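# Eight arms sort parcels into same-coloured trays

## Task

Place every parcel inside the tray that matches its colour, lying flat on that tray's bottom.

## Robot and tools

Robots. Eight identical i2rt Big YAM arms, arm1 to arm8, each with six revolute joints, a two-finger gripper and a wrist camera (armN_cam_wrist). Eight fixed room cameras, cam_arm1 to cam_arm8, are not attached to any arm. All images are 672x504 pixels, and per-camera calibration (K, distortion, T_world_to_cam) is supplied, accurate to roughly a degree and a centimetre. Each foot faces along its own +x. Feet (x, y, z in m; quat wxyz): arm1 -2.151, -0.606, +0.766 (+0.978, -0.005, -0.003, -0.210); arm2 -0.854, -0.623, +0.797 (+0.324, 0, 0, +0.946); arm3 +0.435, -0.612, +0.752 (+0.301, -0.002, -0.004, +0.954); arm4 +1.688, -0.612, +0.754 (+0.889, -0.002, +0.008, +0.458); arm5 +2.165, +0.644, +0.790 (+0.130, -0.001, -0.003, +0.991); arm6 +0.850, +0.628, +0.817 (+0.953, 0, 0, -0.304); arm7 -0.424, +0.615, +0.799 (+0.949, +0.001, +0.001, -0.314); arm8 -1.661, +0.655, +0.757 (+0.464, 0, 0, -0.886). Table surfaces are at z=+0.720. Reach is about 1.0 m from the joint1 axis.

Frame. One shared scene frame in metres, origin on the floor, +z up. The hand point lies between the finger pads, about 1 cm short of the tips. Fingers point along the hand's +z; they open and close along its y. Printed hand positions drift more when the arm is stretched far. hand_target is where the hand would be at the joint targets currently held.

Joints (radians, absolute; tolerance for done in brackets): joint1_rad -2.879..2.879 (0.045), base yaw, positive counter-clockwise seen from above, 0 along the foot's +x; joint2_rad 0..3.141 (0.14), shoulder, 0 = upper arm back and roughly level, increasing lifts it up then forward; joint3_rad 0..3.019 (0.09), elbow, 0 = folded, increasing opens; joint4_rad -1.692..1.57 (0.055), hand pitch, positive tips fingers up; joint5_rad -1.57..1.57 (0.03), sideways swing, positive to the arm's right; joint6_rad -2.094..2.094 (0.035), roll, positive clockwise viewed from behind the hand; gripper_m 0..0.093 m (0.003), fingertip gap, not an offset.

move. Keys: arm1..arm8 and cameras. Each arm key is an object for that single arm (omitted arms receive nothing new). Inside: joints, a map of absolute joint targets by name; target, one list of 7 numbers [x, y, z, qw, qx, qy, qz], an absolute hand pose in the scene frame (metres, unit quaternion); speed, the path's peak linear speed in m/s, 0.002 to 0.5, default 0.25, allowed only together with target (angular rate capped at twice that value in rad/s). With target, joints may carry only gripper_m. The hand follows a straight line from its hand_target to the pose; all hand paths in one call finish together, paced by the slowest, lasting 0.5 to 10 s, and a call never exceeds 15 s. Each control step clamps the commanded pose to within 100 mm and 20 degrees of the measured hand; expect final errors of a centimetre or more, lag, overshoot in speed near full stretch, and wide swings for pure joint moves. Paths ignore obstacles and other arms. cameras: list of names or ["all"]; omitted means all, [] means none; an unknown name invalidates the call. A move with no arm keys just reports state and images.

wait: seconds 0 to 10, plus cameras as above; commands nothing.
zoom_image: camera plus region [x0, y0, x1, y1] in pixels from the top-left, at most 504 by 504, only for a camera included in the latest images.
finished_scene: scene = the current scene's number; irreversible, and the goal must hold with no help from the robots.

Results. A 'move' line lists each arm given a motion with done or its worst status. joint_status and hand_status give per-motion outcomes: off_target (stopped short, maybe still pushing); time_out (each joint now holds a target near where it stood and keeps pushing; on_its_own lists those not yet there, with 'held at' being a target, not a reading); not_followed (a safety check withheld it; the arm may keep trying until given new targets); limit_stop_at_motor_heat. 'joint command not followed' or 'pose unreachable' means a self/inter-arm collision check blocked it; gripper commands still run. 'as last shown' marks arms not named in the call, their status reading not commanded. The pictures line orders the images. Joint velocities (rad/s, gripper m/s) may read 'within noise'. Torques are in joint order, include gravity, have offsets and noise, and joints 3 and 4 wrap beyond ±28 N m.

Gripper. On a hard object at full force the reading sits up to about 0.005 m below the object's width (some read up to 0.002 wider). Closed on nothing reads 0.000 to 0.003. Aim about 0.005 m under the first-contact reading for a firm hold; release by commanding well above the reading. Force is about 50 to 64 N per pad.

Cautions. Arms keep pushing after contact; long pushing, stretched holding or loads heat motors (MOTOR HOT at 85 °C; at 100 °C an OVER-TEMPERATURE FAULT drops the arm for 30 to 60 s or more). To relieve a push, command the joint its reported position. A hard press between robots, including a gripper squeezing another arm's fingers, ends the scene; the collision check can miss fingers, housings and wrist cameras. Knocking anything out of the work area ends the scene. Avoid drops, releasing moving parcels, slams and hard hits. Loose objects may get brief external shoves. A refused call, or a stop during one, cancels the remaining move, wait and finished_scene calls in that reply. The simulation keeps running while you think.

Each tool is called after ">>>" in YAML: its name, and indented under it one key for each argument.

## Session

>>> move:

Scene clock: 0.00 s.
Joint torques (N m): no reading
Heat: arm1: hottest joint1_rad 30 °C; arm2: hottest joint2_rad 30 °C; arm3: hottest joint2_rad 30 °C; arm4: hottest joint3_rad 34 °C; arm5: hottest joint3_rad 32 °C; arm6: hottest joint2_rad 31 °C; arm7: hottest joint3_rad 33 °C; arm8: hottest joint2_rad 30 °C.
Joint velocities: within noise
arm1.joint_positions: joint1_rad=+0.458 joint2_rad=+0.456 joint3_rad=+1.438 joint4_rad=-1.139 joint5_rad=+0.063 joint6_rad=-0.074 gripper_m=+0.09396
arm1.joint_status: not commanded
arm1.hand: x=-1.9866 y=-0.6052 z=+1.4040 quat_wxyz=(-0.650, +0.024, -0.759, +0.041) (m; scene frame)
arm1.hand_target: x=-1.9921 y=-0.6053 z=+1.4119 quat_wxyz=(-0.658, +0.023, -0.752, +0.041) (m; scene frame)
arm1.hand_status: not commanded
arm2.joint_positions: joint1_rad=-0.133 joint2_rad=+0.490 joint3_rad=+1.431 joint4_rad=-1.371 joint5_rad=+0.122 joint6_rad=+0.254 gripper_m=+0.09396
arm2.joint_status: not commanded
arm2.hand: x=-0.9557 y=-0.4897 z=+1.3731 quat_wxyz=(-0.193, +0.711, -0.448, -0.506) (m; scene frame)
arm2.hand_target: x=-0.9532 y=-0.4923 z=+1.3817 quat_wxyz=(-0.195, +0.705, -0.446, -0.516) (m; scene frame)
arm2.hand_status: not commanded
arm3.joint_positions: joint1_rad=+0.288 joint2_rad=+0.566 joint3_rad=+1.355 joint4_rad=-1.309 joint5_rad=+0.227 joint6_rad=-0.408 gripper_m=+0.09396
arm3.joint_status: not commanded
arm3.hand: x=+0.2384 y=-0.5089 z=+1.2929 quat_wxyz=(-0.272, +0.862, -0.018, -0.428) (m; scene frame)
arm3.hand_target: x=+0.2407 y=-0.5098 z=+1.3061 quat_wxyz=(-0.276, +0.854, -0.020, -0.440) (m; scene frame)
arm3.hand_status: not commanded
arm4.joint_positions: joint1_rad=-0.202 joint2_rad=+0.526 joint3_rad=+1.372 joint4_rad=-1.530 joint5_rad=+0.176 joint6_rad=+0.279 gripper_m=+0.09396
arm4.joint_status: not commanded
arm4.hand: x=+1.8391 y=-0.5129 z=+1.2624 quat_wxyz=(-0.405, +0.175, -0.887, -0.138) (m; scene frame)
arm4.hand_target: x=+1.8372 y=-0.5146 z=+1.2716 quat_wxyz=(-0.414, +0.173, -0.882, -0.143) (m; scene frame)
arm4.hand_status: not commanded
arm5.joint_positions: joint1_rad=+0.150 joint2_rad=+0.484 joint3_rad=+1.403 joint4_rad=-1.356 joint5_rad=-0.018 joint6_rad=+0.258 gripper_m=+0.09396
arm5.joint_status: not commanded
arm5.hand: x=+1.9905 y=+0.6571 z=+1.3561 quat_wxyz=(+0.044, +0.831, -0.149, -0.534) (m; scene frame)
arm5.hand_target: x=+1.9935 y=+0.6567 z=+1.3668 quat_wxyz=(+0.045, +0.825, -0.147, -0.545) (m; scene frame)
arm5.hand_status: not commanded
arm6.joint_positions: joint1_rad=+0.005 joint2_rad=+0.600 joint3_rad=+1.377 joint4_rad=-1.425 joint5_rad=+0.198 joint6_rad=-0.419 gripper_m=+0.09396
arm6.joint_status: not commanded
arm6.hand: x=+1.0055 y=+0.4776 z=+1.3387 quat_wxyz=(-0.341, -0.130, -0.883, +0.295) (m; scene frame)
arm6.hand_target: x=+1.0039 y=+0.4787 z=+1.3519 quat_wxyz=(-0.354, -0.130, -0.876, +0.302) (m; scene frame)
arm6.hand_status: not commanded
arm7.joint_positions: joint1_rad=-0.316 joint2_rad=+0.535 joint3_rad=+1.368 joint4_rad=-1.177 joint5_rad=-0.073 joint6_rad=-0.126 gripper_m=+0.09396
arm7.joint_status: not commanded
arm7.hand: x=-0.2873 y=+0.4416 z=+1.3804 quat_wxyz=(-0.508, -0.311, -0.757, +0.270) (m; scene frame)
arm7.hand_target: x=-0.2897 y=+0.4449 z=+1.3917 quat_wxyz=(-0.517, -0.307, -0.750, +0.275) (m; scene frame)
arm7.hand_status: not commanded
arm8.joint_positions: joint1_rad=+0.154 joint2_rad=+0.581 joint3_rad=+1.368 joint4_rad=-1.211 joint5_rad=-0.224 joint6_rad=+0.370 gripper_m=+0.09396
arm8.joint_status: not commanded
arm8.hand: x=-1.7287 y=+0.4302 z=+1.3236 quat_wxyz=(-0.435, -0.755, -0.361, +0.333) (m; scene frame)
arm8.hand_target: x=-1.7273 y=+0.4330 z=+1.3347 quat_wxyz=(-0.441, -0.748, -0.360, +0.341) (m; scene frame)
arm8.hand_status: not commanded
pictures: arm1_cam_wrist, arm2_cam_wrist, arm3_cam_wrist, arm4_cam_wrist, arm5_cam_wrist, arm6_cam_wrist, arm7_cam_wrist, arm8_cam_wrist, cam_arm1, cam_arm2, cam_arm3, cam_arm4, cam_arm5, cam_arm6, cam_arm7, cam_arm8
camera_calibration:
arm1_cam_wrist: T_world_to_cam=[[-0.0152195, -0.996953, 0.0765105, -0.740002], [-0.693609, -0.0445883, -0.718971, -0.390739], [0.720191, -0.0640107, -0.690816, 2.48859], [0, 0, 0, 1]] pos_world=[-2.07454, -0.595872, 1.49485]
arm2_cam_wrist: T_world_to_cam=[[0.840386, 0.511543, -0.179098, 1.29837], [0.378015, -0.790014, -0.482683, 0.641456], [-0.388403, 0.337938, -0.857287, 1.09197], [0, 0, 0, 1]] pos_world=[-0.909489, -0.526434, 1.47829]
arm3_cam_wrist: T_world_to_cam=[[0.273525, 0.847785, 0.454361, -0.222286], [0.935924, -0.125616, -0.32904, 0.144135], [-0.22188, 0.515248, -0.827822, 1.50941], [0, 0, 0, 1]] pos_world=[0.260809, -0.571163, 1.39794]
arm4_cam_wrist: T_world_to_cam=[[0.421854, -0.902683, -0.0848663, -1.13421], [-0.884835, -0.389474, -0.255689, 1.75501], [0.197753, 0.182956, -0.963027, 1.07081], [0, 0, 0, 1]] pos_world=[1.81961, -0.53621, 1.3837]
arm5_cam_wrist: T_world_to_cam=[[0.208911, 0.948059, -0.239877, -0.71239], [0.82852, -0.301895, -0.471607, -0.803621], [-0.519529, -0.100219, -0.848555, 2.37475], [0, 0, 0, 1]] pos_world=[2.04839, 0.670775, 1.46523]
arm6_cam_wrist: T_world_to_cam=[[-0.428857, -0.788115, 0.441539, 0.215044], [-0.90336, 0.371549, -0.214225, 1.02348], [0.00478024, -0.49074, -0.871293, 1.52029], [0, 0, 0, 1]] pos_world=[1.00952, 0.535276, 1.44892]
arm7_cam_wrist: T_world_to_cam=[[-0.747684, -0.654612, 0.111588, -0.0829416], [-0.585602, 0.570742, -0.575607, 0.380528], [0.313112, -0.495718, -0.810077, 1.54839], [0, 0, 0, 1]] pos_world=[-0.323993, 0.496085, 1.4826]
arm8_cam_wrist: T_world_to_cam=[[-0.833837, 0.353215, -0.42421, -1.03087], [0.527191, 0.737398, -0.422271, 1.1574], [0.163659, -0.575745, -0.801082, 1.71144], [0, 0, 0, 1]] pos_world=[-1.74985, 0.496007, 1.42243]

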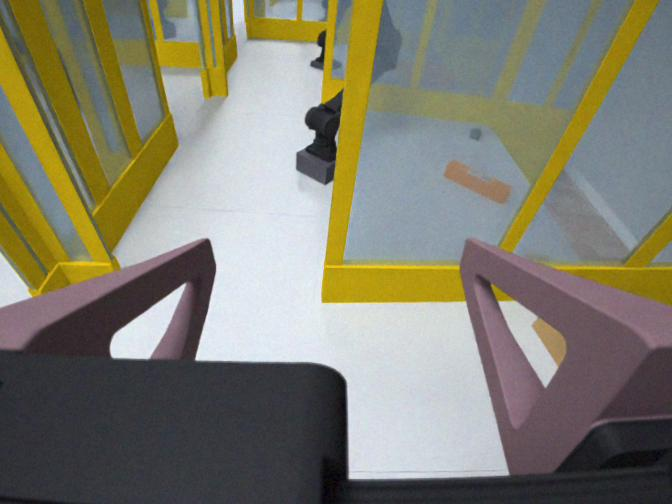

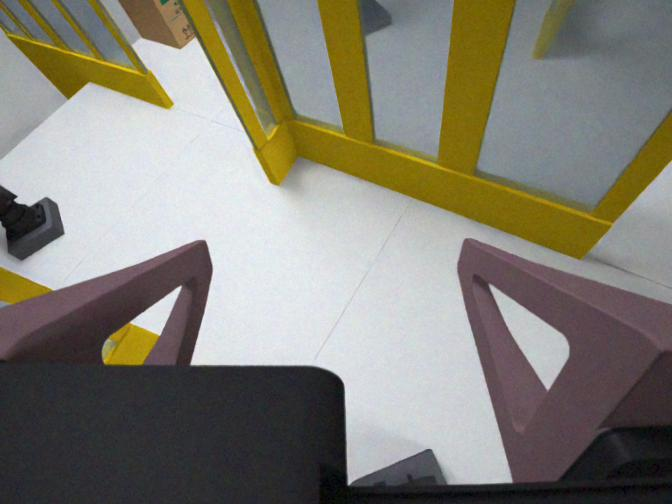

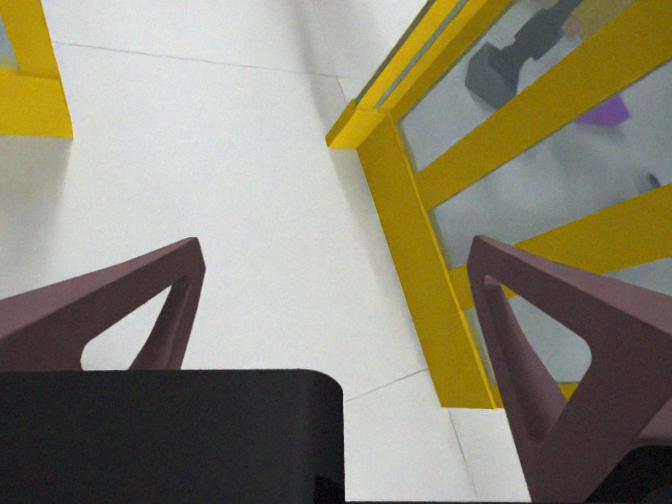

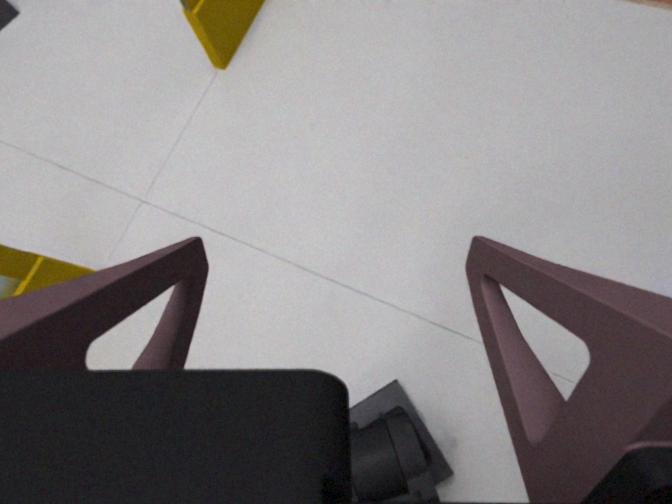

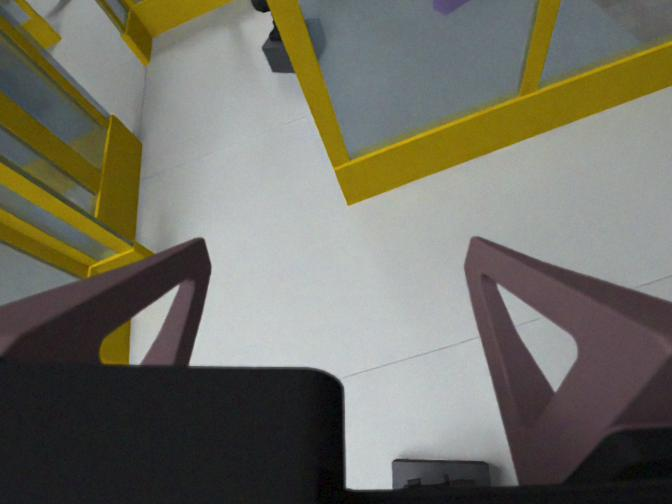

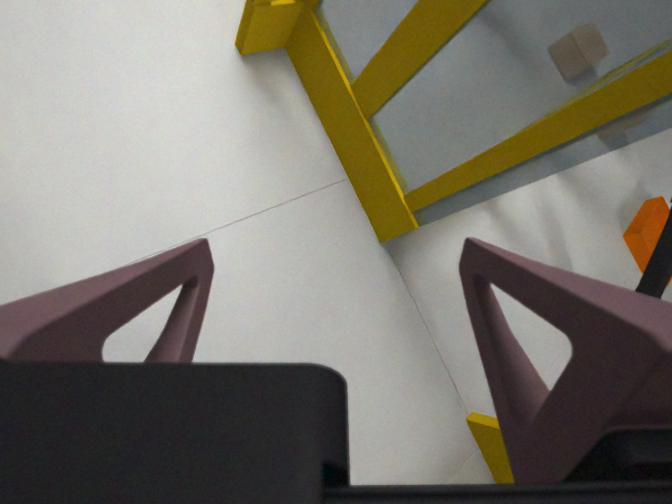

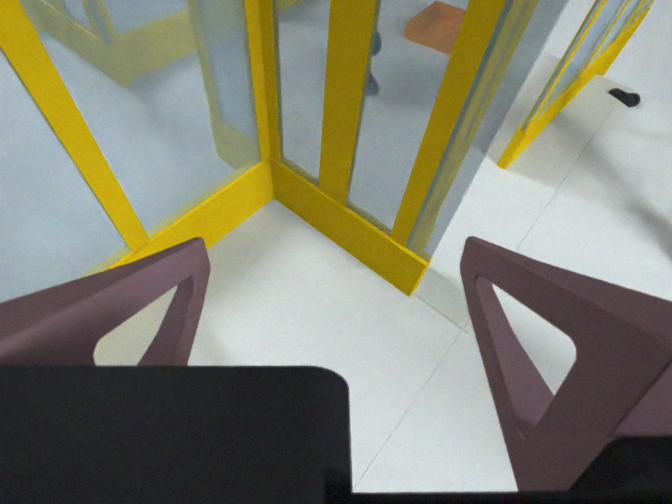

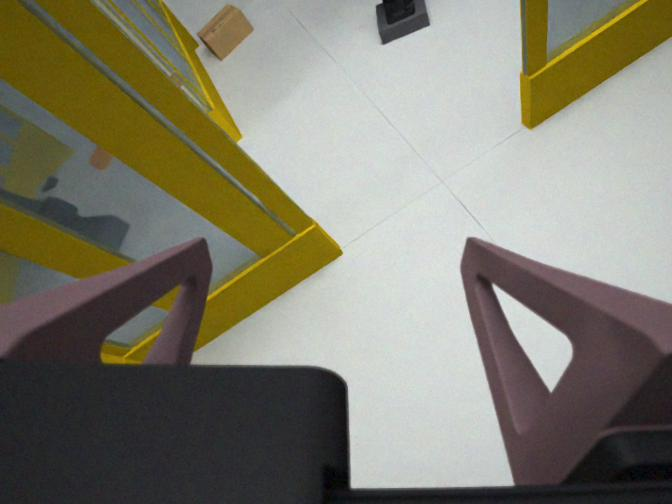

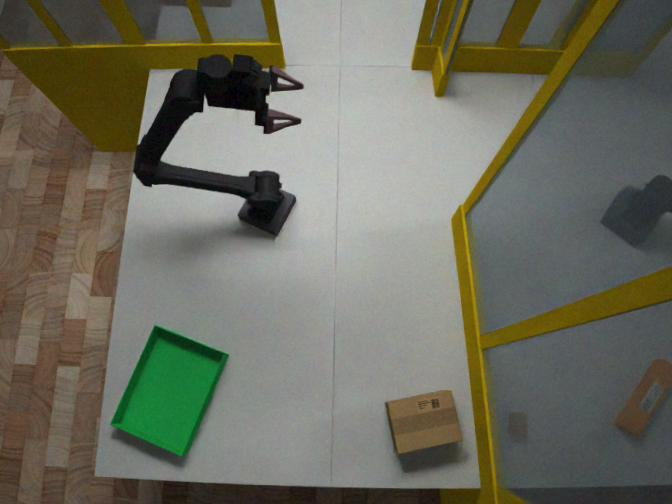

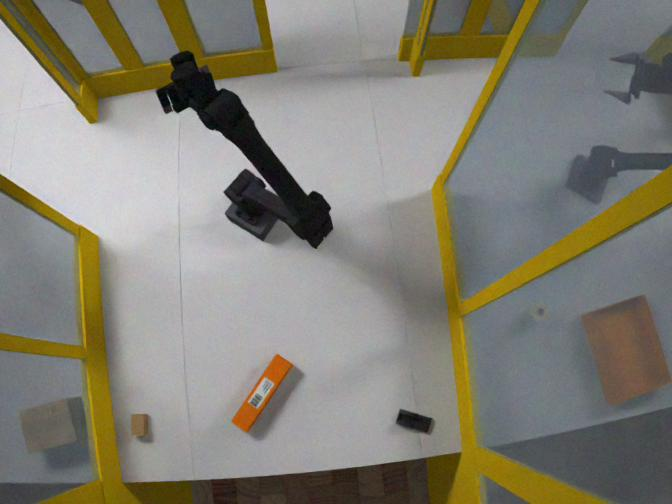

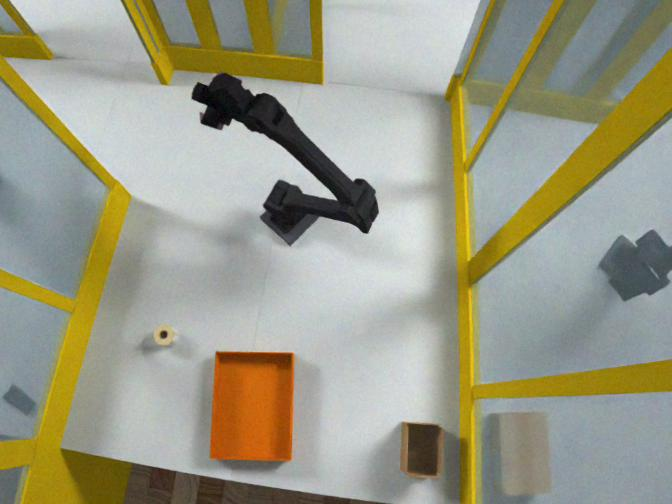

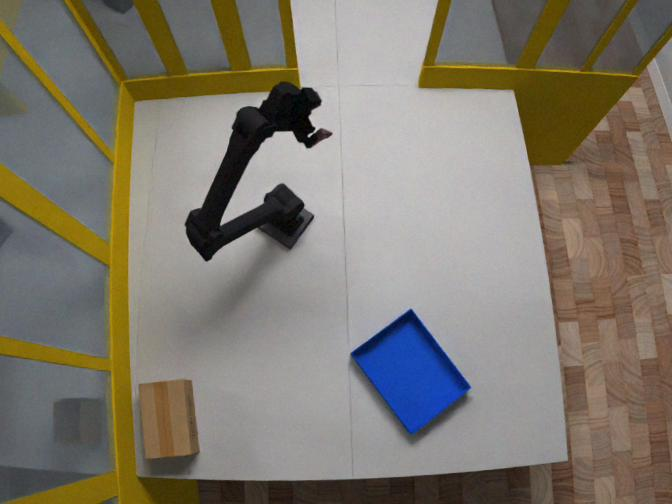

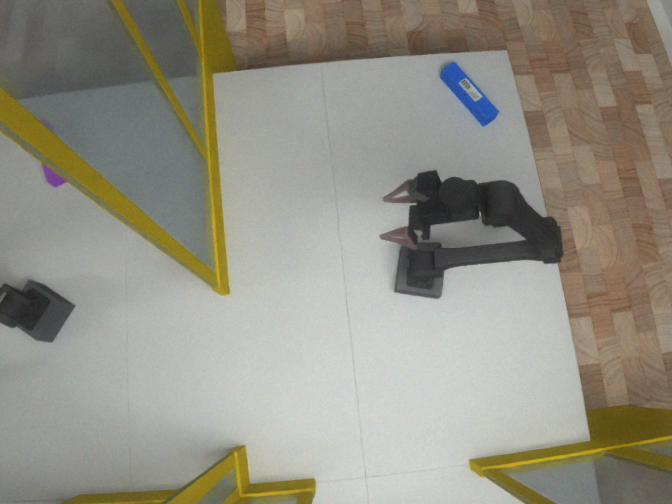

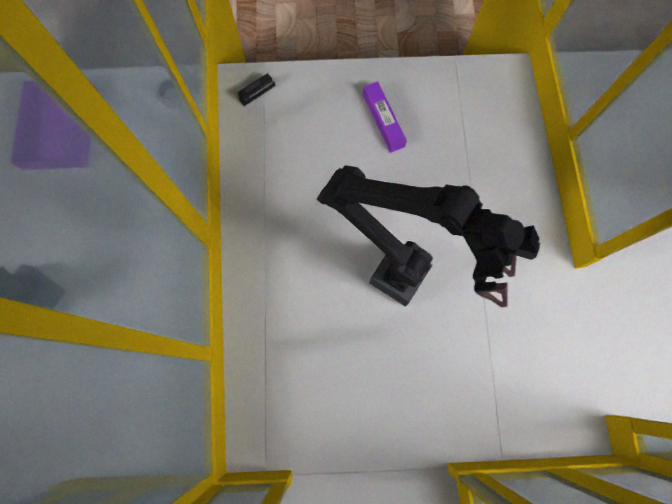

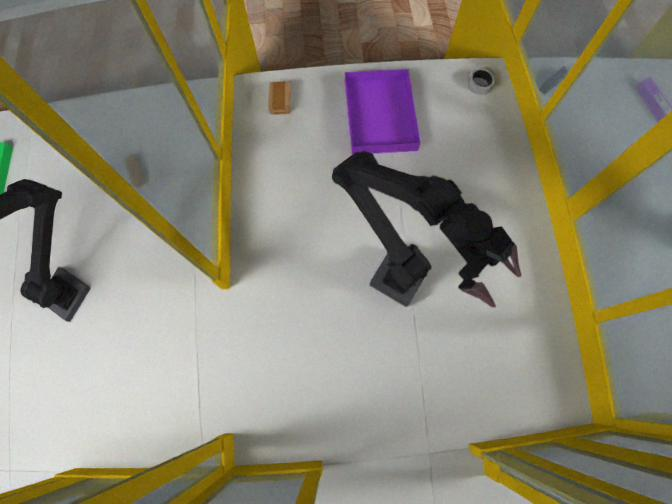

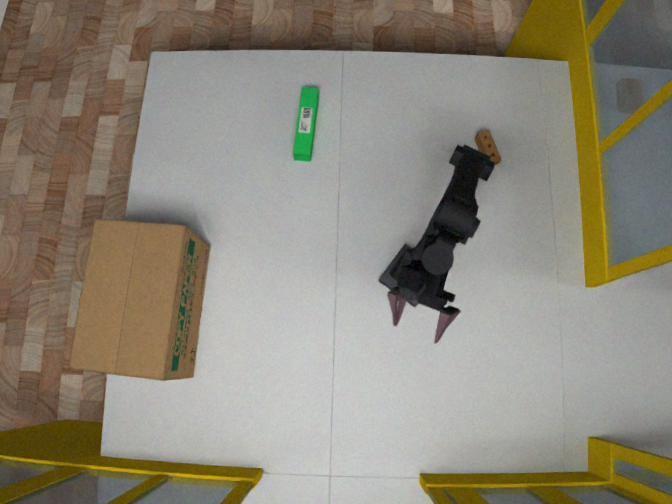

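>>> move:
  arm8: {"joints":{"joint1_rad":-1.944,"joint2_rad":1.41,"joint3_rad":1.25,"joint4_rad":-1.4,"joint5_rad":0,"joint6_rad":0.618,"gripper_m":0.092}}
  arm5: {"joints":{"joint1_rad":-1.723,"joint2_rad":1.41,"joint3_rad":1.25,"joint4_rad":-1.4,"joint5_rad":0,"joint6_rad":-0.855,"gripper_m":0.092}}
  arm2: {"joints":{"joint1_rad":2.168,"joint2_rad":1.41,"joint3_rad":1.17,"joint4_rad":-1.4,"joint5_rad":0,"joint6_rad":0.616,"gripper_m":0.092}}
  arm6: {"joints":{"joint1_rad":2.204,"joint2_rad":1.41,"joint3_rad":1.25,"joint4_rad":-1.4,"joint5_rad":0,"joint6_rad":-0.236,"gripper_m":0.092}}
  arm1: {"joints":{"joint1_rad":1.525,"joint2_rad":1.41,"joint3_rad":1.25,"joint4_rad":-1.4,"joint5_rad":0,"joint6_rad":-0.194,"gripper_m":0.092}}
  arm4: {"joints":{"joint1_rad":0.168,"joint2_rad":1.41,"joint3_rad":1.25,"joint4_rad":-1.4,"joint5_rad":0,"joint6_rad":-0.18,"gripper_m":0.092}}
  arm3: {"joints":{"joint1_rad":0.194,"joint2_rad":1.41,"joint3_rad":1.25,"joint4_rad":-1.4,"joint5_rad":0,"joint6_rad":-0.838,"gripper_m":0.092}}
  arm7: {"joints":{"joint1_rad":-1.038,"joint2_rad":1.41,"joint3_rad":1.17,"joint4_rad":-1.4,"joint5_rad":0,"joint6_rad":0.422,"gripper_m":0.092}}
  cameras: []

>>> move:
  arm8: {"target":[-2.018,1.187,0.87,0,-0.698,0.716,0],"speed":0.3}
  arm5: {"target":[2.459,1.317,0.87,0,-0.845,0.534,0],"speed":0.3}
  arm2: {"target":[-0.892,-1.233,0.87,0,0.902,0.431,0],"speed":0.3}
  arm6: {"target":[0.84,1.297,0.87,0,-0.790,0.613,0],"speed":0.3}
  cameras: ["arm8_cam_wrist","arm5_cam_wrist","arm2_cam_wrist","arm6_cam_wrist"]

Scene clock: 189.23 s.
Joint torques (N m): arm1=[1.73 -9.35 8.31 -0.08 0.03 -0.07] | arm2=[0.5 -13.45 8.06 0.03 0 0.05] | arm3=[-1.85 -12.86 10.02 -0.27 -0.32 -0.23] | arm4=[1.08 -8.59 10.21 0.58 -0.15 -0.04] | arm5=[-1.14 -9.82 7.24 -0.13 -0.21 -0.14] | arm6=[-0.21 -8.94 8.68 0.1 0.06 -0.02] | arm7=[-0.62 -8.88 9.17 -0.31 0.06 0.22] | arm8=[1.55 -12.16 9.76 -0.5 -0.02 0.02]
Heat: arm1: hottest joint3_rad 33 °C; arm2: hottest joint3_rad 37 °C; arm3: hottest joint3_rad 33 °C; arm4: hottest joint3_rad 42 °C; arm5: hottest joint3_rad 36 °C; arm6: hottest joint3_rad 35 °C; arm7: hottest joint3_rad 45 °C; arm8: hottest joint3_rad 38 °C.
move: arm1 done; arm2 done; arm3 done; arm4 done; arm5 done; arm6 done; arm7 done; arm8 done
Joint velocities: within noise
arm1.joint_positions: joint1_rad=+1.517 joint2_rad=+1.403 joint3_rad=+1.254 joint4_rad=-1.388 joint5_rad=+0.001 joint6_rad=-0.187 gripper_m=+0.09214
arm1.joint_status: all done
arm1.hand: x=-1.9624 y=-0.2386 z=+0.9756 quat_wxyz=(-0.014, +0.597, -0.802, -0.002) (m; scene frame)
arm1.hand_target: x=-1.9670 y=-0.2404 z=+0.9712 quat_wxyz=(-0.003, +0.603, -0.798, +0.003) (m; scene frame)
arm1.hand_status: not commanded
arm2.joint_positions: joint1_rad=+2.165 joint2_rad=+1.419 joint3_rad=+1.169 joint4_rad=-1.390 joint5_rad=+0.001 joint6_rad=+0.602 gripper_m=+0.09212
arm2.joint_status: all done
arm2.hand: x=-0.8803 y=-1.0071 z=+0.9722 quat_wxyz=(-0.031, +0.899, +0.436, +0.017) (m; scene frame)
arm2.hand_target: x=-0.8788 y=-1.0045 z=+0.9760 quat_wxyz=(-0.031, +0.902, +0.431, +0.017) (m; scene frame)
arm2.hand_status: not commanded
arm3.joint_positions: joint1_rad=+0.208 joint2_rad=+1.412 joint3_rad=+1.239 joint4_rad=-1.388 joint5_rad=+0.004 joint6_rad=-0.822 gripper_m=+0.09206
arm3.joint_status: all done
arm3.hand: x=+0.0597 y=-0.4521 z=+0.9541 quat_wxyz=(-0.007, +0.978, +0.208, +0.000) (m; scene frame)
arm3.hand_target: x=+0.0612 y=-0.4476 z=+0.9590 quat_wxyz=(-0.005, +0.978, +0.209, -0.001) (m; scene frame)
arm3.hand_status: not commanded
arm4.joint_positions: joint1_rad=+0.156 joint2_rad=+1.399 joint3_rad=+1.249 joint4_rad=-1.408 joint5_rad=+0.002 joint6_rad=-0.171 gripper_m=+0.09212
arm4.joint_status: all done
arm4.hand: x=+1.8714 y=-0.2474 z=+0.9602 quat_wxyz=(+0.002, +0.597, -0.802, -0.002) (m; scene frame)
arm4.hand_target: x=+1.8683 y=-0.2424 z=+0.9565 quat_wxyz=(+0.003, +0.605, -0.796, -0.002) (m; scene frame)
arm4.hand_status: not commanded
arm5.joint_positions: joint1_rad=-1.721 joint2_rad=+1.424 joint3_rad=+1.242 joint4_rad=-1.387 joint5_rad=+0.001 joint6_rad=-0.845 gripper_m=+0.09215
arm5.joint_status: all done
arm5.hand: x=+2.3282 y=+1.0182 z=+0.9932 quat_wxyz=(-0.004, +0.843, -0.538, +0.000) (m; scene frame)
arm5.hand_target: x=+2.3282 y=+1.0162 z=+1.0016 quat_wxyz=(-0.009, +0.845, -0.535, -0.001) (m; scene frame)
arm5.hand_status: not commanded
arm6.joint_positions: joint1_rad=+2.200 joint2_rad=+1.421 joint3_rad=+1.244 joint4_rad=-1.398 joint5_rad=-0.001 joint6_rad=-0.243 gripper_m=+0.09214
arm6.joint_status: all done
arm6.hand: x=+0.8462 y=+1.0357 z=+1.0191 quat_wxyz=(+0.002, +0.791, -0.612, +0.001) (m; scene frame)
arm6.hand_target: x=+0.8444 y=+1.0362 z=+1.0256 quat_wxyz=(-0.004, +0.790, -0.613, -0.004) (m; scene frame)
arm6.hand_status: not commanded
arm7.joint_positions: joint1_rad=-1.034 joint2_rad=+1.402 joint3_rad=+1.177 joint4_rad=-1.390 joint5_rad=-0.002 joint6_rad=+0.412 gripper_m=+0.09210
arm7.joint_status: all done
arm7.hand: x=-0.4635 y=+0.2296 z=+0.9827 quat_wxyz=(+0.018, -0.864, -0.503, -0.014) (m; scene frame)
arm7.hand_target: x=-0.4648 y=+0.2344 z=+0.9774 quat_wxyz=(+0.029, -0.867, -0.497, -0.021) (m; scene frame)
arm7.hand_status: not commanded
arm8.joint_positions: joint1_rad=-1.943 joint2_rad=+1.427 joint3_rad=+1.251 joint4_rad=-1.390 joint5_rad=-0.001 joint6_rad=+0.611 gripper_m=+0.09209
arm8.joint_status: all done
arm8.hand: x=-1.8910 y=+0.9972 z=+0.9593 quat_wxyz=(+0.000, -0.701, +0.714, +0.002) (m; scene frame)
arm8.hand_target: x=-1.8881 y=+0.9943 z=+0.9656 quat_wxyz=(+0.001, -0.698, +0.716, +0.005) (m; scene frame)
arm8.hand_status: not commanded
pictures: none
No camera images: "cameras" was empty.

Scene clock: 191.67 s.
Joint torques (N m): arm1=[1.67 -9.41 8.25 -0.08 0.05 -0.07] | arm2=[0.62 -21.3 11.14 0.31 -0.02 0.08] | arm3=[-1.85 -12.75 10.02 -0.29 -0.33 -0.22] | arm4=[1.14 -8.53 10.21 0.58 -0.15 -0.03] | arm5=[-0.91 -20.84 10.17 -0.14 -0.27 -0.2] | arm6=[-0.15 -16.03 12.16 -0.2 0.06 -0.01] | arm7=[-0.62 -8.82 9.16 -0.38 0.05 0.2] | arm8=[1.61 -19.02 14.28 -0.61 0.01 0.02]
Heat: arm1: hottest joint3_rad 33 °C; arm2: hottest joint3_rad 37 °C; arm3: hottest joint3_rad 33 °C; arm4: hottest joint3_rad 42 °C; arm5: hottest joint3_rad 36 °C; arm6: hottest joint3_rad 36 °C; arm7: hottest joint3_rad 45 °C; arm8: hottest joint3_rad 39 °C.
move: arm2 off_target; arm5 off_target; arm6 off_target; arm8 off_target
Joint velocities: within noise
arm1, arm3, arm4, arm7: as last shown
arm2.joint_positions: joint1_rad=+2.165 joint2_rad=+2.008 joint3_rad=+1.654 joint4_rad=-1.239 joint5_rad=+0.001 joint6_rad=+0.604 gripper_m=+0.09212
arm2.joint_status: not commanded
arm2.hand: x=-0.8944 y=-1.2182 z=+0.8635 quat_wxyz=(-0.010, +0.900, +0.435, +0.005) (m; scene frame)
arm2.hand_target: x=-0.8920 y=-1.2325 z=+0.8702 quat_wxyz=(+0.000, +0.902, +0.431, +0.000) (m; scene frame)
arm2.hand_status: off_target (0.016 m and 1.4 deg from the pose sent, 0.248 m and 4.1 deg at the start)
arm4.joint_positions: joint1_rad=+0.156 joint2_rad=+1.399 joint3_rad=+1.249 joint4_rad=-1.408 joint5_rad=+0.002 joint6_rad=-0.172 gripper_m=+0.09212
arm5.joint_positions: joint1_rad=-1.721 joint2_rad=+2.425 joint3_rad=+2.371 joint4_rad=-1.553 joint5_rad=+0.001 joint6_rad=-0.846 gripper_m=+0.09215
arm5.joint_status: not commanded
arm5.hand: x=+2.4544 y=+1.3076 z=+0.8569 quat_wxyz=(+0.014, +0.843, -0.538, +0.003) (m; scene frame)
arm5.hand_target: x=+2.4586 y=+1.3163 z=+0.8701 quat_wxyz=(-0.001, +0.845, -0.534, +0.000) (m; scene frame)
arm5.hand_status: off_target (0.017 m and 1.8 deg from the pose sent, 0.349 m and 0.7 deg at the start)
arm6.joint_positions: joint1_rad=+2.200 joint2_rad=+2.183 joint3_rad=+1.883 joint4_rad=-1.299 joint5_rad=-0.001 joint6_rad=-0.243 gripper_m=+0.09214
arm6.joint_status: not commanded
arm6.hand: x=+0.8434 y=+1.2812 z=+0.8597 quat_wxyz=(+0.012, +0.791, -0.612, +0.008) (m; scene frame)
arm6.hand_target: x=+0.8398 y=+1.2962 z=+0.8703 quat_wxyz=(+0.000, +0.790, -0.613, -0.001) (m; scene frame)
arm6.hand_status: off_target (0.019 m and 1.7 deg from the pose sent, 0.301 m and 0.3 deg at the start)
arm8.joint_positions: joint1_rad=-1.943 joint2_rad=+2.058 joint3_rad=+1.838 joint4_rad=-1.373 joint5_rad=-0.001 joint6_rad=+0.611 gripper_m=+0.09209
arm8.joint_status: not commanded
arm8.hand: x=-2.0107 y=+1.1749 z=+0.8611 quat_wxyz=(-0.003, -0.701, +0.713, -0.011) (m; scene frame)
arm8.hand_target: x=-2.0175 y=+1.1865 z=+0.8700 quat_wxyz=(+0.000, -0.698, +0.716, +0.000) (m; scene frame)
arm8.hand_status: off_target (0.017 m and 1.4 deg from the pose sent, 0.245 m and 0.5 deg at the start)
pictures: arm2_cam_wrist, arm5_cam_wrist, arm6_cam_wrist, arm8_cam_wrist
camera_calibration:
arm2_cam_wrist: T_world_to_cam=[[-0.779981, 0.625227, 0.0268406, 0.0397508], [0.513778, 0.61528, 0.597882, 0.69718], [0.357298, 0.480127, -0.801134, 1.71681], [0, 0, 0, 1]] pos_world=[-0.940603, -1.2781, 0.957496]
arm5_cam_wrist: T_world_to_cam=[[0.911645, 0.410697, -0.0152314, -2.76046], [0.340371, -0.733732, 0.588034, -0.372338], [0.230328, -0.541263, -0.808693, 0.959466], [0, 0, 0, 1]] pos_world=[2.4223, 1.37984, 0.952815]
arm6_cam_wrist: T_world_to_cam=[[0.965993, 0.258561, -0.00179989, -1.14587], [0.208378, -0.774351, 0.597461, 0.308529], [0.153086, -0.577518, -0.801896, 1.42445], [0, 0, 0, 1]] pos_world=[0.824548, 1.35783, 0.955864]
arm8_cam_wrist: T_world_to_cam=[[0.99971, -0.0239833, 0.00224249, 2.03736], [-0.020418, -0.794323, 0.607152, 0.373659], [-0.0127803, -0.607022, -0.794583, 1.49224], [0, 0, 0, 1]] pos_world=[-2.01007, 1.25149, 0.954275]

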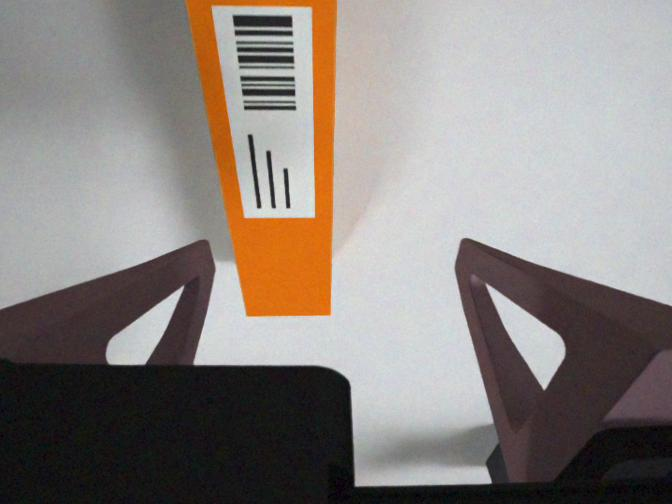

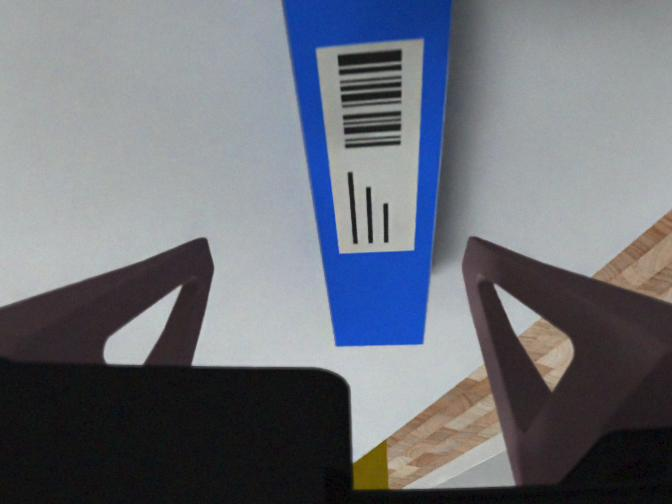

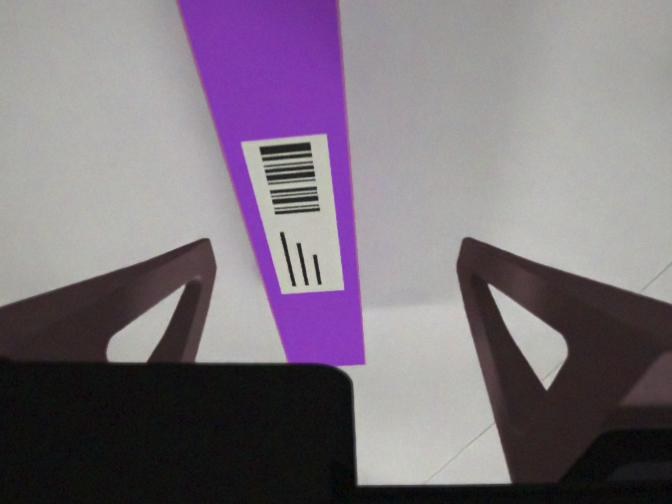

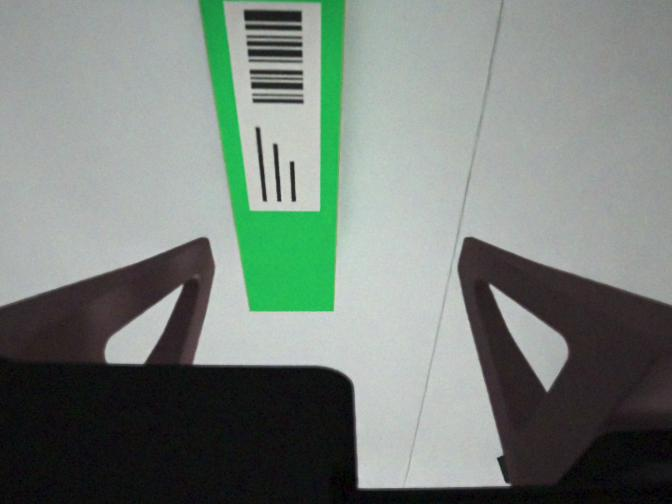

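>>> move:
  arm8: {"target":[-2.046,1.193,0.757,0,-0.698,0.716,0],"speed":0.2}
  arm5: {"target":[2.480,1.319,0.757,0,-0.863,0.505,0],"speed":0.2}
  arm2: {"target":[-0.868,-1.252,0.757,0,0.902,0.431,0],"speed":0.2}
  arm6: {"target":[0.829,1.273,0.757,0,-0.811,0.585,0],"speed":0.2}
  cameras: []

>>> move:
  arm8: {"joints":{"gripper_m":0.03}}
  arm5: {"joints":{"gripper_m":0.03}}
  arm2: {"joints":{"gripper_m":0.03}}
  arm6: {"joints":{"gripper_m":0.03}}
  cameras: ["arm8_cam_wrist","arm5_cam_wrist","arm2_cam_wrist","arm6_cam_wrist"]

Scene clock: 214.83 s.
Joint torques (N m): arm1=[1.9 -9.29 8.27 -0.08 0.05 -0.06] | arm2=[0.5 -23.53 8.28 0.85 -0.02 0.07] | arm3=[-1.79 -12.92 10.02 -0.28 -0.33 -0.21] | arm4=[1.08 -8.59 10.21 0.58 -0.15 -0.04] | arm5=[-1.08 -22.01 7.88 0.57 -0.33 -0.15] | arm6=[0.62 -12.69 5.38 1.78 0.38 -0.01] | arm7=[-0.79 -8.94 9.14 -0.35 0.05 0.22] | arm8=[2.2 -21.36 10.41 0.25 0.01 0.03]
Heat: arm1: hottest joint3_rad 34 °C; arm2: hottest joint3_rad 39 °C; arm3: hottest joint3_rad 34 °C; arm4: hottest joint3_rad 44 °C; arm5: hottest joint3_rad 40 °C; arm6: hottest joint3_rad 38 °C; arm7: hottest joint3_rad 44 °C; arm8: hottest joint3_rad 41 °C.
move: arm2 done; arm5 off_target; arm6 off_target; arm8 done
Joint velocities: within noise
arm1, arm3, arm4, arm7: as last shown
arm2.joint_positions: joint1_rad=+2.207 joint2_rad=+2.189 joint3_rad=+1.654 joint4_rad=-1.055 joint5_rad=+0.001 joint6_rad=+0.644 gripper_m=+0.09212
arm2.joint_status: not commanded
arm2.hand: x=-0.8702 y=-1.2433 z=+0.7561 quat_wxyz=(-0.009, +0.900, +0.436, +0.004) (m; scene frame)
arm2.hand_target: x=-0.8679 y=-1.2519 z=+0.7572 quat_wxyz=(+0.000, +0.902, +0.431, +0.000) (m; scene frame)
arm2.hand_status: done (0.009 m and 1.3 deg from the pose sent, 0.115 m and 1.4 deg at the start)
arm5.joint_positions: joint1_rad=-1.738 joint2_rad=+2.536 joint3_rad=+2.308 joint4_rad=-1.374 joint5_rad=+0.002 joint6_rad=-0.938 gripper_m=+0.09211
arm5.joint_status: not commanded
arm5.hand: x=+2.4714 y=+1.3135 z=+0.7532 quat_wxyz=(+0.012, +0.862, -0.506, +0.002) (m; scene frame)
arm5.hand_target: x=+2.4800 y=+1.3187 z=+0.7571 quat_wxyz=(+0.000, +0.863, -0.505, +0.000) (m; scene frame)
arm5.hand_status: off_target (0.011 m and 1.4 deg from the pose sent, 0.104 m and 4.7 deg at the start)
arm6.joint_positions: joint1_rad=+2.206 joint2_rad=+2.201 joint3_rad=+1.747 joint4_rad=-1.083 joint5_rad=-0.008 joint6_rad=-0.296 gripper_m=+0.09213
arm6.joint_status: not commanded
arm6.hand: x=+0.8379 y=+1.2797 z=+0.8002 quat_wxyz=(-0.011, +0.809, -0.588, -0.014) (m; scene frame)
arm6.hand_target: x=+0.8295 y=+1.2705 z=+0.7586 quat_wxyz=(+0.000, +0.811, -0.585, +0.000) (m; scene frame)
arm6.hand_status: off_target (0.045 m and 2.0 deg from the pose sent, 0.104 m and 4.2 deg at the start)
arm8.joint_positions: joint1_rad=-1.917 joint2_rad=+2.220 joint3_rad=+1.831 joint4_rad=-1.197 joint5_rad=-0.001 joint6_rad=+0.639 gripper_m=+0.09209
arm8.joint_status: not commanded
arm8.hand: x=-2.0402 y=+1.1886 z=+0.7575 quat_wxyz=(-0.002, -0.700, +0.714, -0.008) (m; scene frame)
arm8.hand_target: x=-2.0458 y=+1.1929 z=+0.7570 quat_wxyz=(+0.000, -0.698, +0.716, +0.000) (m; scene frame)
arm8.hand_status: done (0.007 m and 1.0 deg from the pose sent, 0.111 m and 1.4 deg at the start)
pictures: none
No camera images: "cameras" was empty.

Scene clock: 215.60 s.
Joint torques (N m): arm1=[1.79 -9.23 8.2 -0.08 0.02 -0.05] | arm2=[0.5 -23.53 8.4 0.84 0.03 0.07] | arm3=[-1.55 -12.81 10.04 -0.29 -0.32 -0.21] | arm4=[1.08 -8.53 10.21 0.57 -0.15 -0.04] | arm5=[-1.44 -21.01 8.05 0.54 -0.29 -0.14] | arm6=[-0.91 -12.69 5.53 1.29 0.46 -0.01] | arm7=[-0.62 -8.94 9.14 -0.32 0.06 0.21] | arm8=[1.9 -21.25 10.36 0.18 0.01 0.04]
Heat: arm1: hottest joint3_rad 34 °C; arm2: hottest joint3_rad 39 °C; arm3: hottest joint3_rad 34 °C; arm4: hottest joint3_rad 44 °C; arm5: hottest joint3_rad 40 °C; arm6: hottest joint3_rad 38 °C; arm7: hottest joint3_rad 44 °C; arm8: hottest joint3_rad 41 °C.
move: arm2 off_target; arm5 off_target; arm6 done; arm8 off_target
Joint velocities: within noise
arm1, arm3, arm4, arm7: as last shown
arm2.joint_positions: joint1_rad=+2.207 joint2_rad=+2.189 joint3_rad=+1.654 joint4_rad=-1.055 joint5_rad=+0.000 joint6_rad=+0.645 gripper_m=+0.05886
arm2.joint_status: gripper_m off_target (ended at +0.05889, target +0.03000)
arm2.hand: x=-0.8701 y=-1.2435 z=+0.7561 quat_wxyz=(-0.009, +0.900, +0.436, +0.004) (m; scene frame)
arm2.hand_target: x=-0.8679 y=-1.2519 z=+0.7572 quat_wxyz=(+0.000, +0.902, +0.431, +0.000) (m; scene frame)
arm2.hand_status: not commanded
arm5.joint_positions: joint1_rad=-1.738 joint2_rad=+2.536 joint3_rad=+2.308 joint4_rad=-1.374 joint5_rad=+0.001 joint6_rad=-0.940 gripper_m=+0.05875
arm5.joint_status: gripper_m off_target (ended at +0.05877, target +0.03000)
arm5.hand: x=+2.4713 y=+1.3136 z=+0.7532 quat_wxyz=(+0.012, +0.863, -0.505, +0.002) (m; scene frame)
arm5.hand_target: x=+2.4799 y=+1.3187 z=+0.7571 quat_wxyz=(+0.000, +0.863, -0.505, +0.000) (m; scene frame)
arm5.hand_status: not commanded
arm6.joint_positions: joint1_rad=+2.226 joint2_rad=+2.200 joint3_rad=+1.746 joint4_rad=-1.070 joint5_rad=-0.011 joint6_rad=-0.296 gripper_m=+0.03024
arm6.joint_status: all done
arm6.hand: x=+0.8243 y=+1.2822 z=+0.8008 quat_wxyz=(-0.015, +0.814, -0.580, -0.019) (m; scene frame)
arm6.hand_target: x=+0.8294 y=+1.2705 z=+0.7588 quat_wxyz=(+0.000, +0.811, -0.585, +0.000) (m; scene frame)
arm6.hand_status: not commanded
arm8.joint_positions: joint1_rad=-1.917 joint2_rad=+2.220 joint3_rad=+1.831 joint4_rad=-1.197 joint5_rad=-0.001 joint6_rad=+0.641 gripper_m=+0.06029
arm8.joint_status: gripper_m off_target (ended at +0.06031, target +0.03000)
arm8.hand: x=-2.0402 y=+1.1886 z=+0.7575 quat_wxyz=(-0.002, -0.699, +0.715, -0.008) (m; scene frame)
arm8.hand_target: x=-2.0458 y=+1.1929 z=+0.7570 quat_wxyz=(+0.000, -0.698, +0.716, +0.000) (m; scene frame)
arm8.hand_status: not commanded
pictures: arm2_cam_wrist, arm5_cam_wrist, arm6_cam_wrist, arm8_cam_wrist
camera_calibration:
arm2_cam_wrist: T_world_to_cam=[[-0.780698, 0.624425, 0.0245673, 0.0773797], [0.513175, 0.618181, 0.595402, 0.769397], [0.356597, 0.477437, -0.803052, 1.63176], [0, 0, 0, 1]] pos_world=[-0.916306, -1.30301, 0.850387]
arm5_cam_wrist: T_world_to_cam=[[0.877536, 0.479328, -0.0132568, -2.7872], [0.395932, -0.708707, 0.583928, -0.479762], [0.270498, -0.517666, -0.811697, 0.746979], [0, 0, 0, 1]] pos_world=[2.43376, 1.38266, 0.849518]
arm6_cam_wrist: T_world_to_cam=[[0.942605, 0.333747, 0.0103836, -1.21467], [0.276732, -0.798223, 0.535033, 0.372706], [0.186854, -0.501451, -0.844768, 1.28968], [0, 0, 0, 1]] pos_world=[0.80083, 1.34961, 0.902684]
arm8_cam_wrist: T_world_to_cam=[[0.999614, -0.0277362, -0.00160823, 2.07464], [-0.0211746, -0.798053, 0.602215, 0.453468], [-0.0179866, -0.601948, -0.798332, 1.40407], [0, 0, 0, 1]] pos_world=[-2.03898, 1.26461, 0.851163]

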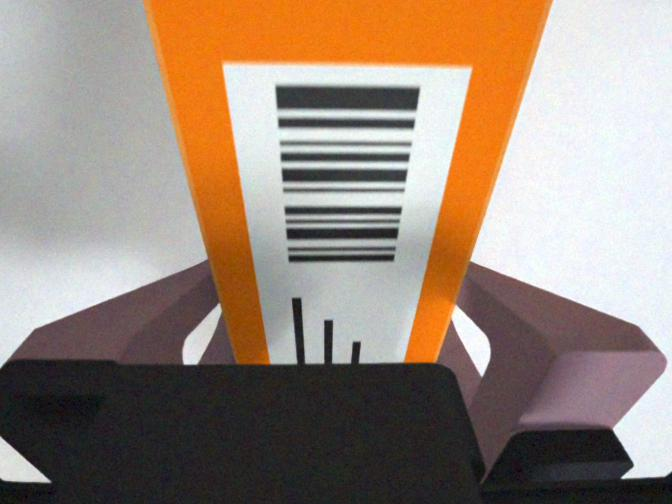

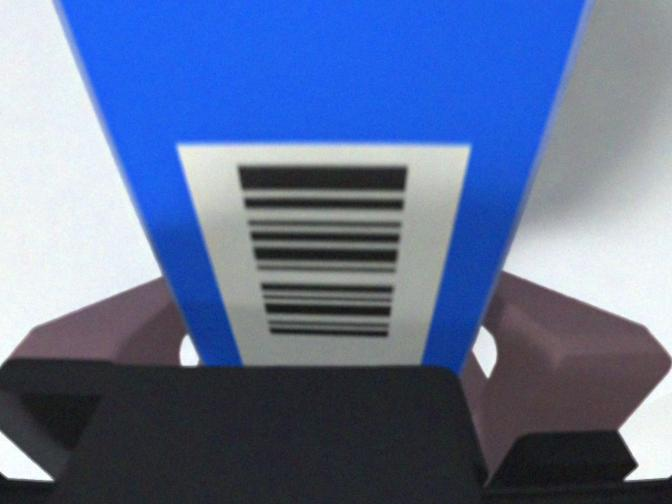

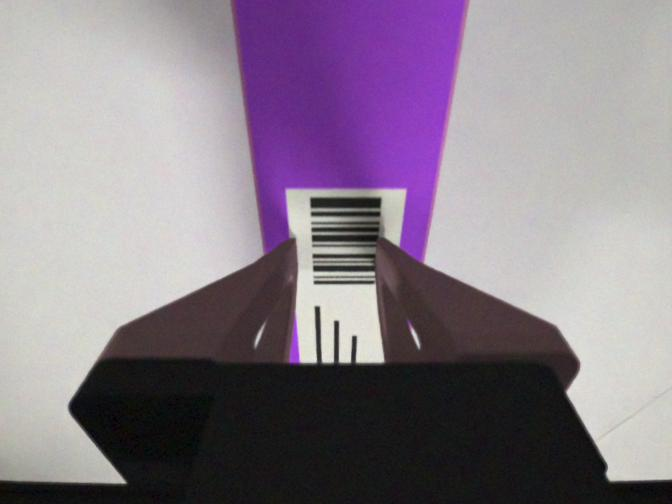

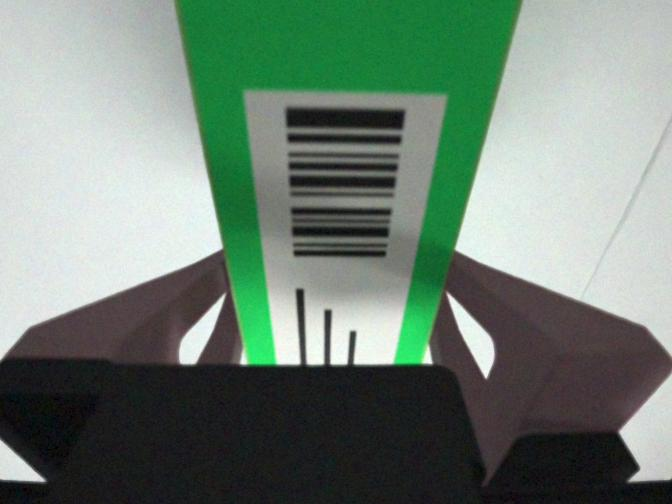

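>>> move:
  arm8: {"target":[-1.884,0.987,0.97,0,-0.698,0.716,0],"speed":0.35}
  arm5: {"target":[2.325,1.011,0.97,0,-0.863,0.505,0],"speed":0.35}
  arm2: {"target":[-0.879,-1.022,0.97,0,0.902,0.431,0],"speed":0.35}
  arm6: {"target":[0.827,1.275,0.87,0,-0.811,0.585,0],"speed":0.3}
  cameras: []

>>> move:
  arm8: {"joints":{"joint1_rad":0.332,"joint6_rad":0}}
  arm5: {"joints":{"joint1_rad":1.559,"joint6_rad":0}}
  arm2: {"joints":{"joint1_rad":-2.061,"joint6_rad":0}}
  arm6: {"joints":{"gripper_m":0.092}}
  cameras: ["arm6_cam_wrist"]

Scene clock: 234.33 s.
Joint torques (N m): arm1=[1.49 -9.58 8.35 -0.03 0.03 -0.07] | arm2=[-0.38 -12.34 8.09 0.21 0.03 -0.2] | arm3=[-1.79 -12.75 10.03 -0.27 -0.32 -0.21] | arm4=[1.14 -8.59 10.21 0.58 -0.15 -0.03] | arm5=[-0.5 -8.7 6.91 0.06 -0.22 0.03] | arm6=[-0.67 -18.55 11.55 -0.24 0.06 -0.02] | arm7=[-0.67 -8.88 9.16 -0.32 0.05 0.21] | arm8=[1.32 -10.05 9.5 -0.53 0.01 -0.11]
Heat: arm1: hottest joint3_rad 35 °C; arm2: hottest joint3_rad 38 °C; arm3: hottest joint3_rad 34 °C; arm4: hottest joint3_rad 44 °C; arm5: hottest joint3_rad 39 °C; arm6: hottest joint3_rad 37 °C; arm7: hottest joint3_rad 44 °C; arm8: hottest joint2_rad 38 °C.
move: arm2 done; arm5 done; arm6 off_target; arm8 done
Joint velocities: within noise
arm1, arm3, arm4, arm7: as last shown
arm2.joint_positions: joint1_rad=+2.178 joint2_rad=+1.410 joint3_rad=+1.160 joint4_rad=-1.306 joint5_rad=+0.000 joint6_rad=+0.631 gripper_m=+0.05885
arm2.joint_status: not commanded
arm2.hand: x=-0.8762 y=-1.0245 z=+0.9717 quat_wxyz=(+0.006, +0.904, +0.428, -0.004) (m; scene frame)
arm2.hand_target: x=-0.8790 y=-1.0220 z=+0.9700 quat_wxyz=(+0.000, +0.902, +0.431, +0.000) (m; scene frame)
arm2.hand_status: done (0.004 m and 0.9 deg from the pose sent, 0.308 m and 1.2 deg at the start)
arm5.joint_positions: joint1_rad=-1.729 joint2_rad=+1.423 joint3_rad=+1.172 joint4_rad=-1.322 joint5_rad=-0.002 joint6_rad=-0.934 gripper_m=+0.05875
arm5.joint_status: not commanded
arm5.hand: x=+2.3281 y=+1.0107 z=+0.9677 quat_wxyz=(-0.002, +0.864, -0.504, -0.001) (m; scene frame)
arm5.hand_target: x=+2.3249 y=+1.0110 z=+0.9700 quat_wxyz=(+0.000, +0.863, -0.505, +0.000) (m; scene frame)
arm5.hand_status: done (0.004 m and 0.3 deg from the pose sent, 0.400 m and 1.4 deg at the start)
arm6.joint_positions: joint1_rad=+2.226 joint2_rad=+2.162 joint3_rad=+1.778 joint4_rad=-1.254 joint5_rad=-0.001 joint6_rad=-0.292 gripper_m=+0.03014
arm6.joint_status: not commanded
arm6.hand: x=+0.8269 y=+1.2549 z=+0.8361 quat_wxyz=(+0.027, +0.813, -0.581, +0.020) (m; scene frame)
arm6.hand_target: x=+0.8271 y=+1.2735 z=+0.8703 quat_wxyz=(+0.000, +0.811, -0.585, +0.000) (m; scene frame)
arm6.hand_status: off_target (0.039 m and 3.8 deg from the pose sent, 0.070 m and 2.9 deg at the start)
arm8.joint_positions: joint1_rad=-1.935 joint2_rad=+1.392 joint3_rad=+1.248 joint4_rad=-1.412 joint5_rad=-0.001 joint6_rad=+0.627 gripper_m=+0.06029
arm8.joint_status: not commanded
arm8.hand: x=-1.8885 y=+0.9881 z=+0.9718 quat_wxyz=(+0.001, -0.698, +0.716, +0.007) (m; scene frame)
arm8.hand_target: x=-1.8841 y=+0.9870 z=+0.9701 quat_wxyz=(+0.000, -0.698, +0.716, +0.000) (m; scene frame)
arm8.hand_status: done (0.005 m and 0.8 deg from the pose sent, 0.332 m and 0.9 deg at the start)
pictures: none
No camera images: "cameras" was empty.

Scene clock: 237.13 s.
Joint torques (N m): arm1=[2.26 -9.41 8.34 -0.14 0.04 -0.07] | arm2=[-0.03 -14.04 8.03 0.2 -0.04 -0.19] | arm3=[-1.9 -12.81 10.03 -0.28 -0.32 -0.22] | arm4=[1.08 -8.53 10.21 0.57 -0.15 -0.03] | arm5=[-0.91 -9.58 6.79 -0.14 -0.12 0.04] | arm6=[-0.67 -18.49 11.51 -0.27 0.06 -0.02] | arm7=[-0.56 -9 9.13 -0.32 0.06 0.22] | arm8=[2.08 -10.75 9.47 -0.51 -0.04 -0.07]
Heat: arm1: hottest joint3_rad 35 °C; arm2: hottest joint3_rad 38 °C; arm3: hottest joint3_rad 34 °C; arm4: hottest joint3_rad 44 °C; arm5: hottest joint3_rad 39 °C; arm6: hottest joint3_rad 37 °C; arm7: hottest joint3_rad 44 °C; arm8: hottest joint2_rad 38 °C.
move: arm2 done; arm5 done; arm6 done; arm8 done
Joint velocities: within noise
arm1, arm3, arm4, arm7: as last shown
arm2.joint_positions: joint1_rad=-2.058 joint2_rad=+1.426 joint3_rad=+1.160 joint4_rad=-1.306 joint5_rad=+0.001 joint6_rad=+0.013 gripper_m=+0.05872
arm2.joint_status: all done
arm2.hand: x=-0.4866 y=-0.4583 z=+0.9660 quat_wxyz=(+0.001, +0.204, -0.979, +0.000) (m; scene frame)
arm2.hand_target: x=-0.4890 y=-0.4606 z=+0.9705 quat_wxyz=(-0.001, +0.208, -0.978, -0.001) (m; scene frame)
arm2.hand_status: not commanded
arm5.joint_positions: joint1_rad=+1.556 joint2_rad=+1.440 joint3_rad=+1.172 joint4_rad=-1.322 joint5_rad=-0.002 joint6_rad=-0.009 gripper_m=+0.05866
arm5.joint_status: all done
arm5.hand: x=+2.0543 y=+0.2550 z=+0.9553 quat_wxyz=(-0.006, +0.795, +0.607, +0.012) (m; scene frame)
arm5.hand_target: x=+2.0555 y=+0.2563 z=+0.9643 quat_wxyz=(-0.003, +0.797, +0.604, +0.006) (m; scene frame)
arm5.hand_status: not commanded
arm6.joint_positions: joint1_rad=+2.226 joint2_rad=+2.162 joint3_rad=+1.778 joint4_rad=-1.254 joint5_rad=-0.001 joint6_rad=-0.292 gripper_m=+0.09186
arm6.joint_status: all done
arm6.hand: x=+0.8269 y=+1.2548 z=+0.8361 quat_wxyz=(+0.027, +0.813, -0.581, +0.020) (m; scene frame)
arm6.hand_target: x=+0.8271 y=+1.2734 z=+0.8703 quat_wxyz=(+0.000, +0.811, -0.585, +0.000) (m; scene frame)
arm6.hand_status: not commanded
arm8.joint_positions: joint1_rad=+0.330 joint2_rad=+1.398 joint3_rad=+1.248 joint4_rad=-1.412 joint5_rad=-0.001 joint6_rad=+0.006 gripper_m=+0.06043
arm8.joint_status: all done
arm8.hand: x=-1.7712 y=+0.2674 z=+0.9702 quat_wxyz=(-0.003, -0.799, -0.601, +0.004) (m; scene frame)
arm8.hand_target: x=-1.7697 y=+0.2709 z=+0.9707 quat_wxyz=(+0.000, -0.797, -0.604, +0.001) (m; scene frame)
arm8.hand_status: not commanded
pictures: arm6_cam_wrist
camera_calibration:
arm6_cam_wrist: T_world_to_cam=[[0.943998, 0.329644, -0.0142594, -1.18381], [0.265535, -0.733337, 0.625866, 0.183172], [0.195856, -0.594602, -0.7798, 1.36044], [0, 0, 0, 1]] pos_world=[0.802422, 1.33348, 0.92935]

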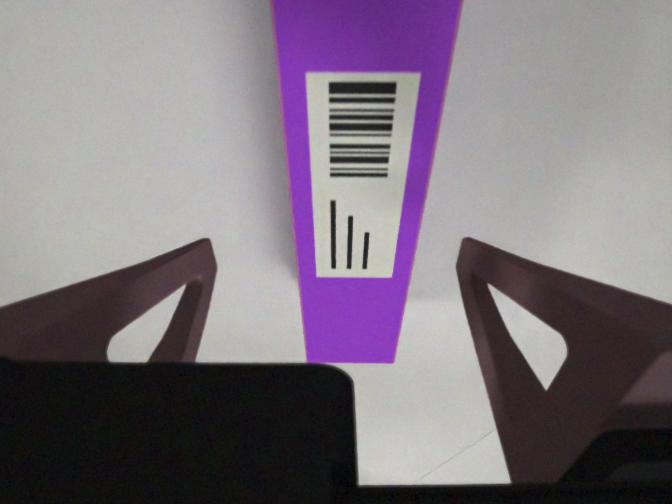

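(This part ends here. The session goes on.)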